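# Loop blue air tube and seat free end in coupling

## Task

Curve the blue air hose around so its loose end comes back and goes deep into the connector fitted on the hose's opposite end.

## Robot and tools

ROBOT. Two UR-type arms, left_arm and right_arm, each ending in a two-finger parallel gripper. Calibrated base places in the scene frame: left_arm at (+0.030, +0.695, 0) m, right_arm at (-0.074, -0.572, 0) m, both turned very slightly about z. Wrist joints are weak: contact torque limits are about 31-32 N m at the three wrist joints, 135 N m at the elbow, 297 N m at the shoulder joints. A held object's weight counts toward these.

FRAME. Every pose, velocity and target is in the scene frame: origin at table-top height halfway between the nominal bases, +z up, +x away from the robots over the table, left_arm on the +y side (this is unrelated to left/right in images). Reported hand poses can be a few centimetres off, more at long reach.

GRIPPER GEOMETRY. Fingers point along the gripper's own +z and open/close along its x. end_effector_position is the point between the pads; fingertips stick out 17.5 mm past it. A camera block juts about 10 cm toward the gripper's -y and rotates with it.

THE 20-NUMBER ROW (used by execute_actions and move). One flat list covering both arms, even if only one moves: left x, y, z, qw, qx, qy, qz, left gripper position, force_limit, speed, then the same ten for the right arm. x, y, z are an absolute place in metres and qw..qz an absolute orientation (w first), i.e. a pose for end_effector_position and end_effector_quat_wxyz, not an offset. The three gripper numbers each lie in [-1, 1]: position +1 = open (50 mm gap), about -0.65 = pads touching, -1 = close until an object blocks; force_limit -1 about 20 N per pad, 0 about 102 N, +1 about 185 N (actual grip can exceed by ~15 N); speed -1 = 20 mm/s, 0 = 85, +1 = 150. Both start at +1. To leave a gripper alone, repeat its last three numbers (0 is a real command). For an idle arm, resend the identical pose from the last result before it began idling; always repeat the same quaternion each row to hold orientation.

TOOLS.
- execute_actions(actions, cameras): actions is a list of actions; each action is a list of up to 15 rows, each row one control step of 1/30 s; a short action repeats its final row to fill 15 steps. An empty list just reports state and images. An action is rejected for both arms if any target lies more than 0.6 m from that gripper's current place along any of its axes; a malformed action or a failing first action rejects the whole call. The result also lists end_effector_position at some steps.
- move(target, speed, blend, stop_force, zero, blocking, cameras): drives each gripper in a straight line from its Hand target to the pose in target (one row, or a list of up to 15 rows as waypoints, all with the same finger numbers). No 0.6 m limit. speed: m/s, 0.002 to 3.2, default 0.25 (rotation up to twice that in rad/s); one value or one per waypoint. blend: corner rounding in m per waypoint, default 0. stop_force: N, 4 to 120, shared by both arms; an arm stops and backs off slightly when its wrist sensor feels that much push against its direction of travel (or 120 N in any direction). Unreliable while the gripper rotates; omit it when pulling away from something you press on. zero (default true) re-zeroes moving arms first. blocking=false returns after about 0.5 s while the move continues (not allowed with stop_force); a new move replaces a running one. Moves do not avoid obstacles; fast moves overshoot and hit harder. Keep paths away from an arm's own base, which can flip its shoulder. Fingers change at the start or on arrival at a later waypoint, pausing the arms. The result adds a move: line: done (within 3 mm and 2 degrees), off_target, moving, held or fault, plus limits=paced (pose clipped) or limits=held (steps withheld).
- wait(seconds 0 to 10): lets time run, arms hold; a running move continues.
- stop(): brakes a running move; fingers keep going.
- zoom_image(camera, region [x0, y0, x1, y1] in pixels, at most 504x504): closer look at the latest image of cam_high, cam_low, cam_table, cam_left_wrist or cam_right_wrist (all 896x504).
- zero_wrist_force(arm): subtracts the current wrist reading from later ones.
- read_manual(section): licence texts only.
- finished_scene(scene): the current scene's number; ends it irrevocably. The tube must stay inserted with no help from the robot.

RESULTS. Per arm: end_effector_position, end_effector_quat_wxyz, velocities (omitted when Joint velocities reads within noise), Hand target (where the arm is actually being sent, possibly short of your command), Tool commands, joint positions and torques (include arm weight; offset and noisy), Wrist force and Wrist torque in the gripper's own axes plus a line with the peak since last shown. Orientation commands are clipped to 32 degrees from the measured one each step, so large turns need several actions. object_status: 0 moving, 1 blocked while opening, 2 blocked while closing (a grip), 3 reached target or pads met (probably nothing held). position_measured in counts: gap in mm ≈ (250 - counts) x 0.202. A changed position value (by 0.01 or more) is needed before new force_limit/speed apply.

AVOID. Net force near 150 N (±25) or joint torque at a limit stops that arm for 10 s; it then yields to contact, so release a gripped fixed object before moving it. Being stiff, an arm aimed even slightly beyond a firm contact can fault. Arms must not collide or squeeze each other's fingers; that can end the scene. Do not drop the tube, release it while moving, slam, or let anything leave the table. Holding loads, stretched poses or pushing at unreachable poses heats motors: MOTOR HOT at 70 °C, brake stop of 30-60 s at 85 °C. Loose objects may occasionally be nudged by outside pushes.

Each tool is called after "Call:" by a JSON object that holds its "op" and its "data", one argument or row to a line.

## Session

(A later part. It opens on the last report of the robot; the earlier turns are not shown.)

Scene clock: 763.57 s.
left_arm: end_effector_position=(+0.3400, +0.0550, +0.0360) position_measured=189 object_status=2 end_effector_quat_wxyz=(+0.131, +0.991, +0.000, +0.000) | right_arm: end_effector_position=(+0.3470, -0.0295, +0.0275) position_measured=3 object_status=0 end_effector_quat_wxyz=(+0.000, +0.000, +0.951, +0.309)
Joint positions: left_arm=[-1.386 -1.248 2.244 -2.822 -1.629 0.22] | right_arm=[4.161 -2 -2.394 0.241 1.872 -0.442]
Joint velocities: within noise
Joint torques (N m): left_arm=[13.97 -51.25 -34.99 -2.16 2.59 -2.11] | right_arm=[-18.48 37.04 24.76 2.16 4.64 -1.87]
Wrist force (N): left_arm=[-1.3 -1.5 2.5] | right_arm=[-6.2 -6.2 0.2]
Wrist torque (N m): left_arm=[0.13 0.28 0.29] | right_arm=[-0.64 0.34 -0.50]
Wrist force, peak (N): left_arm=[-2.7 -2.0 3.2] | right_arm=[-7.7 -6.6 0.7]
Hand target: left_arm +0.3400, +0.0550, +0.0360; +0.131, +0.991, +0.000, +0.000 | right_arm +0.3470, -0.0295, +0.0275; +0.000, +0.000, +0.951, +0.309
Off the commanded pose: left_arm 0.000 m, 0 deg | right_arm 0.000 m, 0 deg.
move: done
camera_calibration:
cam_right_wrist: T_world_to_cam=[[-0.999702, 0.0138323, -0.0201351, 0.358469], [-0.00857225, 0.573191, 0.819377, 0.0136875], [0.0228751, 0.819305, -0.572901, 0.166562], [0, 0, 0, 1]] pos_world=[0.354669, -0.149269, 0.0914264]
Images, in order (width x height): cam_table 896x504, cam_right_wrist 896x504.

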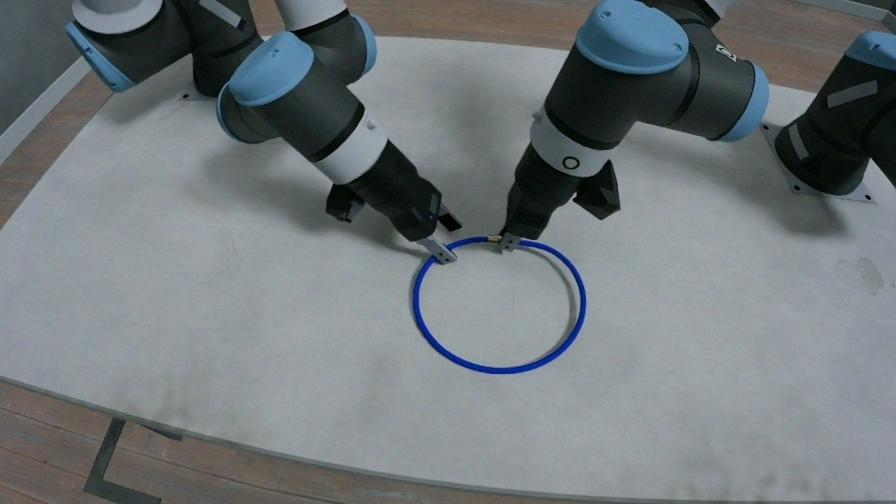

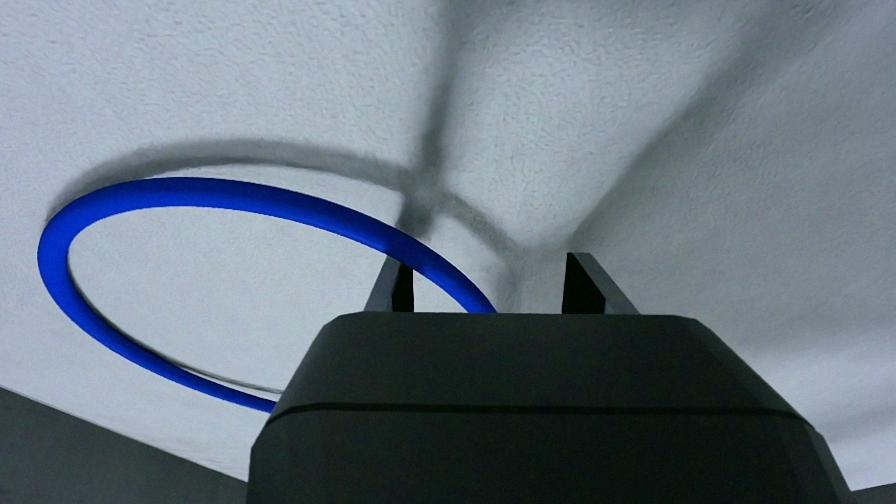

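Call:
{"op": "move", "data": {
  "target": [0.34,0.055,0.036,-0.1305,-0.9914,0,0,-1,0,-0.7,0.3620,-0.0310,0.0275,0,0,-0.9511,-0.3090,1,0.1,-1],
  "cameras": ["cam_table","cam_right_wrist"],
  "speed": 0.02
}}

Call:
{"op": "zoom_image", "data": {
  "camera": "cam_table",
  "region": [430, 215, 550, 265]
}}

Scene clock: 768.67 s.
left_arm: end_effector_position=(+0.3400, +0.0550, +0.0360) position_measured=189 object_status=2 end_effector_quat_wxyz=(+0.131, +0.991, +0.000, +0.000) | right_arm: end_effector_position=(+0.3617, -0.0310, +0.0275) position_measured=3 object_status=3 end_effector_quat_wxyz=(+0.000, +0.000, +0.951, +0.309)
Joint positions: left_arm=[-1.386 -1.248 2.244 -2.822 -1.629 0.22] | right_arm=[4.136 -2.006 -2.375 0.222 1.885 -0.464]
Joint velocities: within noise
Joint torques (N m): left_arm=[13.89 -52.17 -40.34 -2.98 2.62 -1.95] | right_arm=[-14.13 40.32 26 2.23 5.32 -2.02]
Wrist force (N): left_arm=[-1.1 -2.4 1.8] | right_arm=[-6.2 -7.2 -0.2]
Wrist torque (N m): left_arm=[0.11 0.24 0.27] | right_arm=[-0.69 0.34 -0.49]
Wrist force, peak (N): left_arm=[-1.3 -3.3 2.2] | right_arm=[-6.6 -7.2 -0.1]
Hand target: left_arm +0.3400, +0.0550, +0.0360; +0.131, +0.991, +0.000, +0.000 | right_arm +0.3620, -0.0310, +0.0275; +0.000, +0.000, +0.951, +0.309
Off the commanded pose: left_arm 0.000 m, 0 deg | right_arm 0.000 m, 0 deg.
move: done
camera_calibration:
cam_right_wrist: T_world_to_cam=[[-0.999702, 0.0138323, -0.0201351, 0.373184], [-0.00857225, 0.573191, 0.819377, 0.014616], [0.0228751, 0.819305, -0.572901, 0.167373], [0, 0, 0, 1]] pos_world=[0.369369, -0.150669, 0.0914264]
Images, in order (width x height): cam_table 896x504, cam_right_wrist 896x504.

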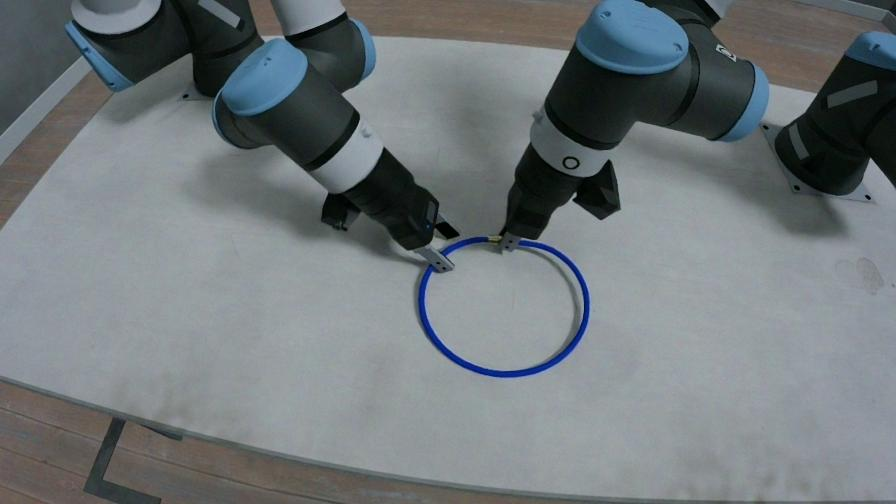

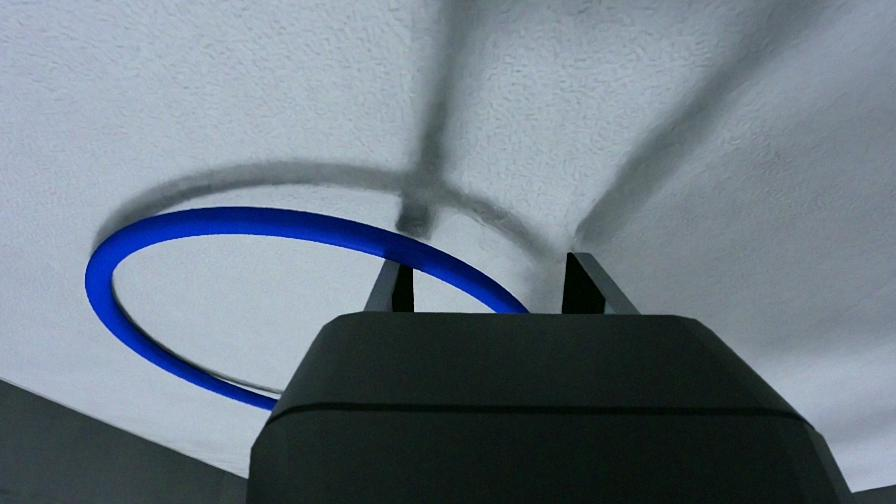

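Scaled by 4.200.

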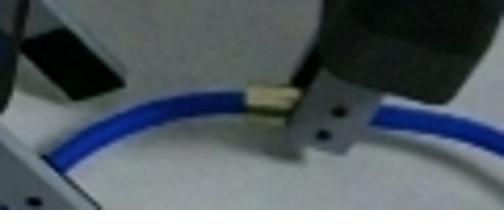

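Call:
{"op": "move", "data": {
  "target": [0.34,0.055,0.036,-0.1305,-0.9914,0,0,-1,0,-0.7,0.3620,-0.0310,0.0975,0,0,-0.9511,-0.3090,1,0.1,-1],
  "cameras": ["cam_table","cam_low"],
  "speed": 0.04
}}

Call:
{"op": "zoom_image", "data": {
  "camera": "cam_table",
  "region": [430, 215, 550, 265]
}}

Scene clock: 776.87 s.
left_arm: end_effector_position=(+0.3400, +0.0550, +0.0360) position_measured=189 object_status=2 end_effector_quat_wxyz=(+0.131, +0.991, +0.000, +0.000) | right_arm: end_effector_position=(+0.3620, -0.0310, +0.0974) position_measured=3 object_status=3 end_effector_quat_wxyz=(+0.000, +0.000, +0.951, +0.309)
Joint positions: left_arm=[-1.386 -1.248 2.244 -2.822 -1.629 0.22] | right_arm=[4.135 -1.856 -2.36 0.057 1.886 -0.465]
Joint velocities: within noise
Joint torques (N m): left_arm=[13.75 -51.74 -43.75 -3.95 2.71 -1.71] | right_arm=[-16.37 65.68 31.87 2.3 4.2 -1.48]
Wrist force (N): left_arm=[-0.7 -2.8 2.1] | right_arm=[-6.1 -6.9 -0.4]
Wrist torque (N m): left_arm=[0.04 0.18 0.27] | right_arm=[-0.63 0.29 -0.50]
Wrist force, peak (N): left_arm=[-1.6 -3.1 2.6] | right_arm=[-6.5 -7.4 0.1]
Hand target: left_arm +0.3400, +0.0550, +0.0360; +0.131, +0.991, +0.000, +0.000 | right_arm +0.3620, -0.0310, +0.0975; +0.000, +0.000, +0.951, +0.309
Off the commanded pose: left_arm 0.000 m, 0 deg | right_arm 0.000 m, 0 deg.
move: done
Images, in order (width x height): cam_low 896x504, cam_table 896x504.

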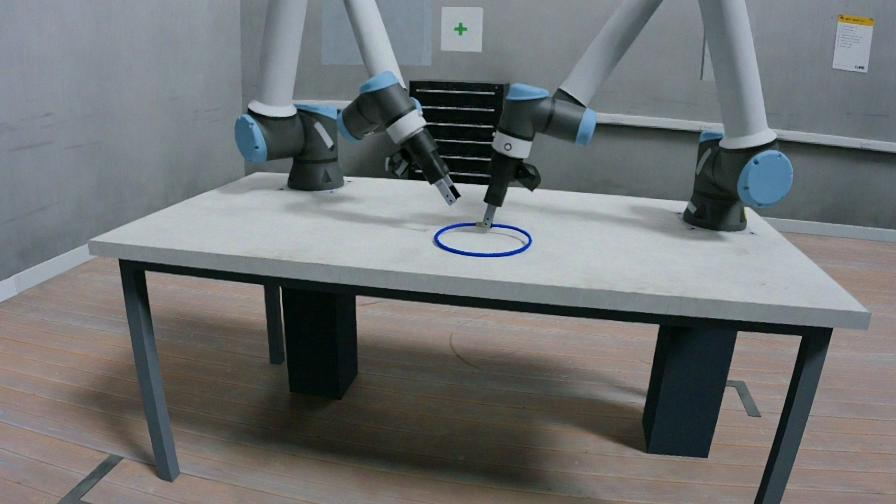

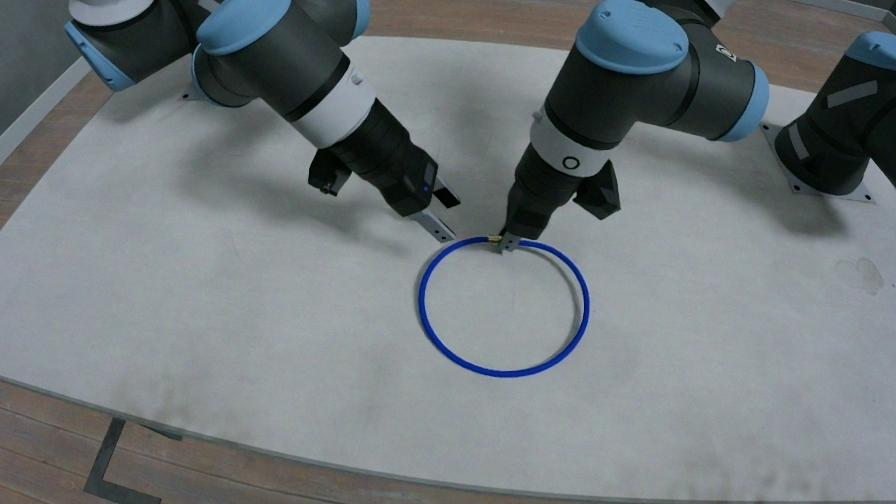

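Scaled by 4.200.

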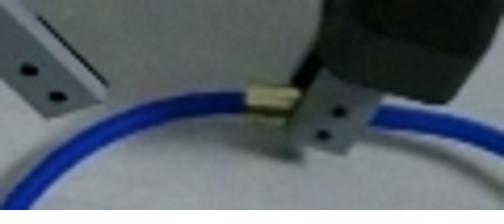

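Call:
{"op": "move", "data": {
  "target": [
    [0.34,0.055,0.0215,-0.1305,-0.9914,0,0,-1,0,-0.7,0.3620,-0.15,0.2,0,0,-0.9511,-0.3090,1,0.1,-1],
    [0.34,0.055,0.0215,-0.1305,-0.9914,0,0,-0.1,0,-1,0.3620,-0.15,0.2,0,0,-0.9511,-0.3090,1,0.1,-1]
  ],
  "cameras": ["cam_table","cam_low"],
  "speed": 0.04
}}

Call:
{"op": "zoom_image", "data": {
  "camera": "cam_table",
  "region": [430, 215, 550, 275]
}}

Scene clock: 788.27 s.
left_arm: end_effector_position=(+0.3400, +0.0551, +0.0213) position_measured=167 object_status=3 end_effector_quat_wxyz=(+0.130, +0.991, +0.000, +0.000) | right_arm: end_effector_position=(+0.3620, -0.1500, +0.2000) position_measured=3 object_status=3 end_effector_quat_wxyz=(+0.000, +0.000, +0.951, +0.309)
Joint positions: left_arm=[-1.386 -1.222 2.249 -2.853 -1.629 0.22] | right_arm=[3.999 -1.541 -2.427 -0.234 1.955 -0.59]
Joint velocities: within noise
Joint torques (N m): left_arm=[13.56 -64.99 -36.11 -3.8 2.6 -1.69] | right_arm=[-14.91 47.96 29.93 2.31 5.23 -1.89]
Wrist force (N): left_arm=[-0.6 -2.4 1.7] | right_arm=[-5.5 -6.9 -0.4]
Wrist torque (N m): left_arm=[0.13 0.17 0.24] | right_arm=[-0.63 0.16 -0.50]
Wrist force, peak (N): left_arm=[-2.5 -4.3 -32.2] | right_arm=[-6.3 -7.2 -0.3]
Hand target: left_arm +0.3400, +0.0550, +0.0215; +0.131, +0.991, +0.000, +0.000 | right_arm +0.3620, -0.1500, +0.2000; +0.000, +0.000, +0.951, +0.309
Off the commanded pose: left_arm 0.000 m, 0 deg | right_arm 0.000 m, 0 deg.
move: done
Images, in order (width x height): cam_low 896x504, cam_table 896x504.

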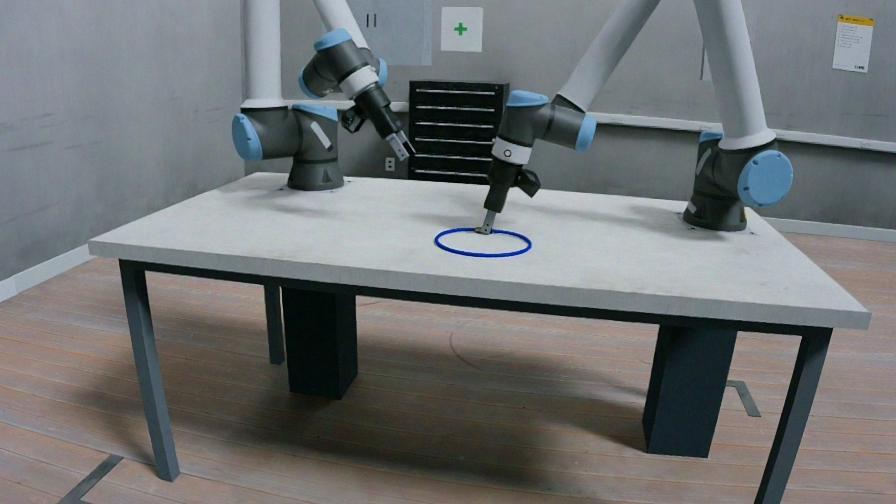

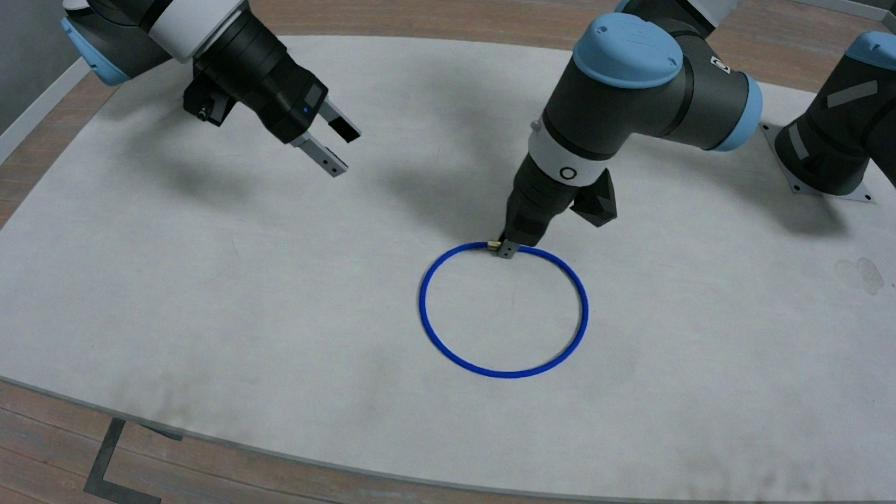

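Scaled by 4.200.

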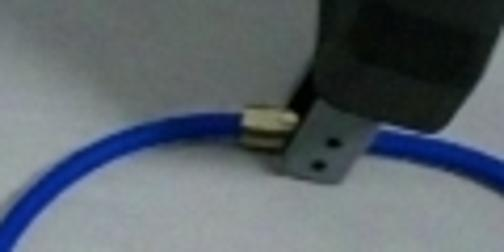

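Open fully, then straight up.

Call:
{"op": "move", "data": {
  "target": [
    [0.34,0.055,0.0215,-0.1305,-0.9914,0,0,0.8,0,-1,0.3620,-0.15,0.2,0,0,-0.9511,-0.3090,1,0.1,-1],
    [0.34,0.055,0.13,-0.1305,-0.9914,0,0,0.8,0,-1,0.3620,-0.15,0.2,0,0,-0.9511,-0.3090,1,0.1,-1]
  ],
  "cameras": ["cam_table","cam_low","cam_high"],
  "speed": 0.05
}}

Call:
{"op": "zoom_image", "data": {
  "camera": "cam_table",
  "region": [430, 215, 550, 275]
}}

Scene clock: 799.73 s.
left_arm: end_effector_position=(+0.3400, +0.0550, +0.1298) position_measured=32 object_status=3 end_effector_quat_wxyz=(+0.131, +0.991, +0.000, +0.000) | right_arm: end_effector_position=(+0.3620, -0.1500, +0.2000) position_measured=3 object_status=3 end_effector_quat_wxyz=(+0.000, +0.000, +0.951, +0.309)
Joint positions: left_arm=[-1.386 -1.398 2.194 -2.622 -1.629 0.22] | right_arm=[3.999 -1.541 -2.427 -0.234 1.955 -0.59]
Joint velocities: within noise
Joint torques (N m): left_arm=[9.61 -63.24 -52.69 -1.45 0.61 0.94] | right_arm=[-15.07 44.23 39.43 3.58 4.75 -1.86]
Wrist force (N): left_arm=[-0.8 -2.7 1.6] | right_arm=[-5.6 -6.9 -0.3]
Wrist torque (N m): left_arm=[0.01 0.19 0.27] | right_arm=[-0.63 0.17 -0.50]
Wrist force, peak (N): left_arm=[-1.1 -3.3 1.8] | right_arm=[-5.8 -7.3 -0.3]
Hand target: left_arm +0.3400, +0.0550, +0.1300; +0.131, +0.991, +0.000, +0.000 | right_arm +0.3620, -0.1500, +0.2000; +0.000, +0.000, +0.951, +0.309
Off the commanded pose: left_arm 0.000 m, 0 deg | right_arm 0.000 m, 0 deg.
move: done
Images, in order (width x height): cam_high 896x504, cam_low 896x504, cam_table 896x504.

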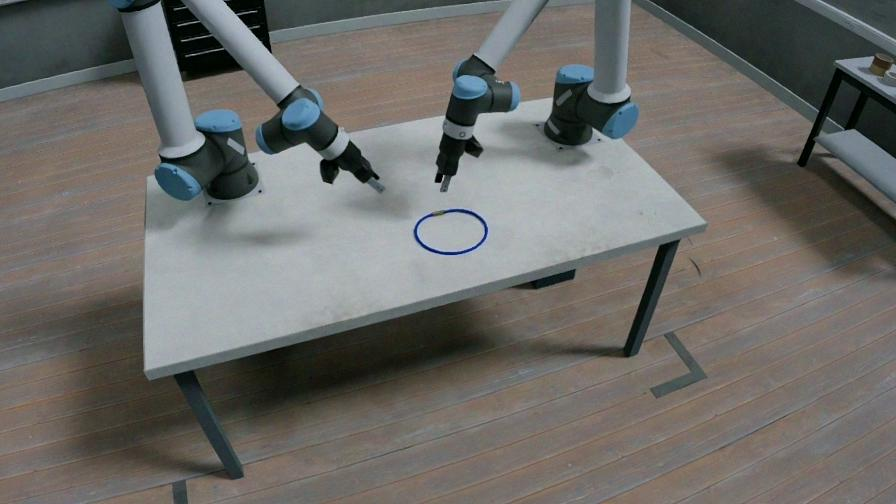

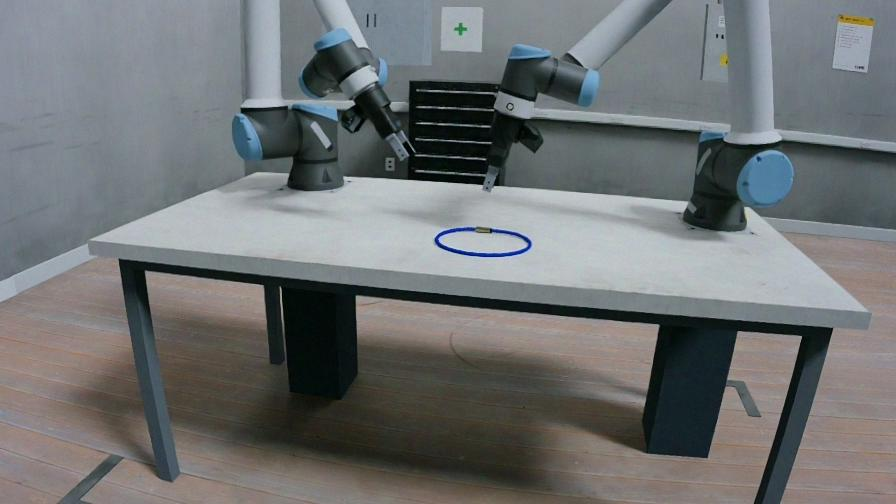

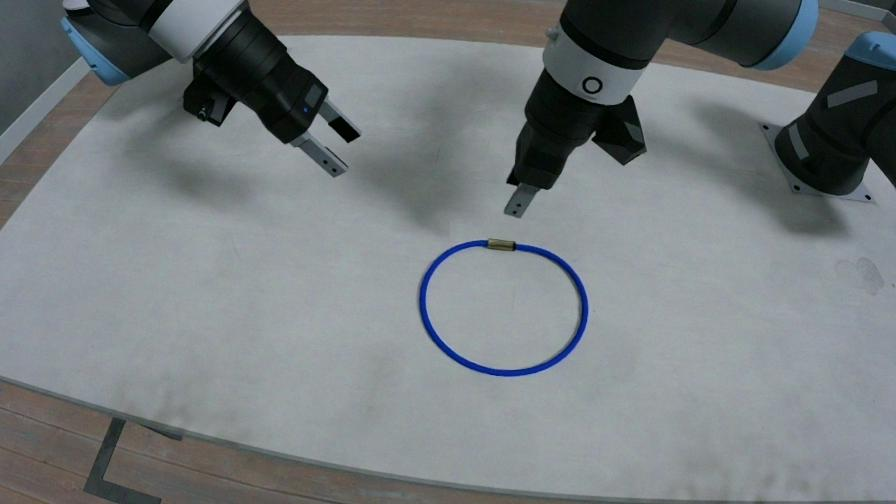

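Scaled by 4.200.

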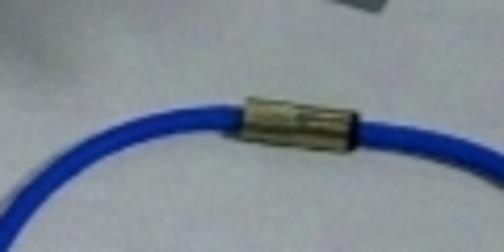

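Call:
{"op": "finished_scene", "data": {
  "scene": 1
}}

The scene is finished: the task was done.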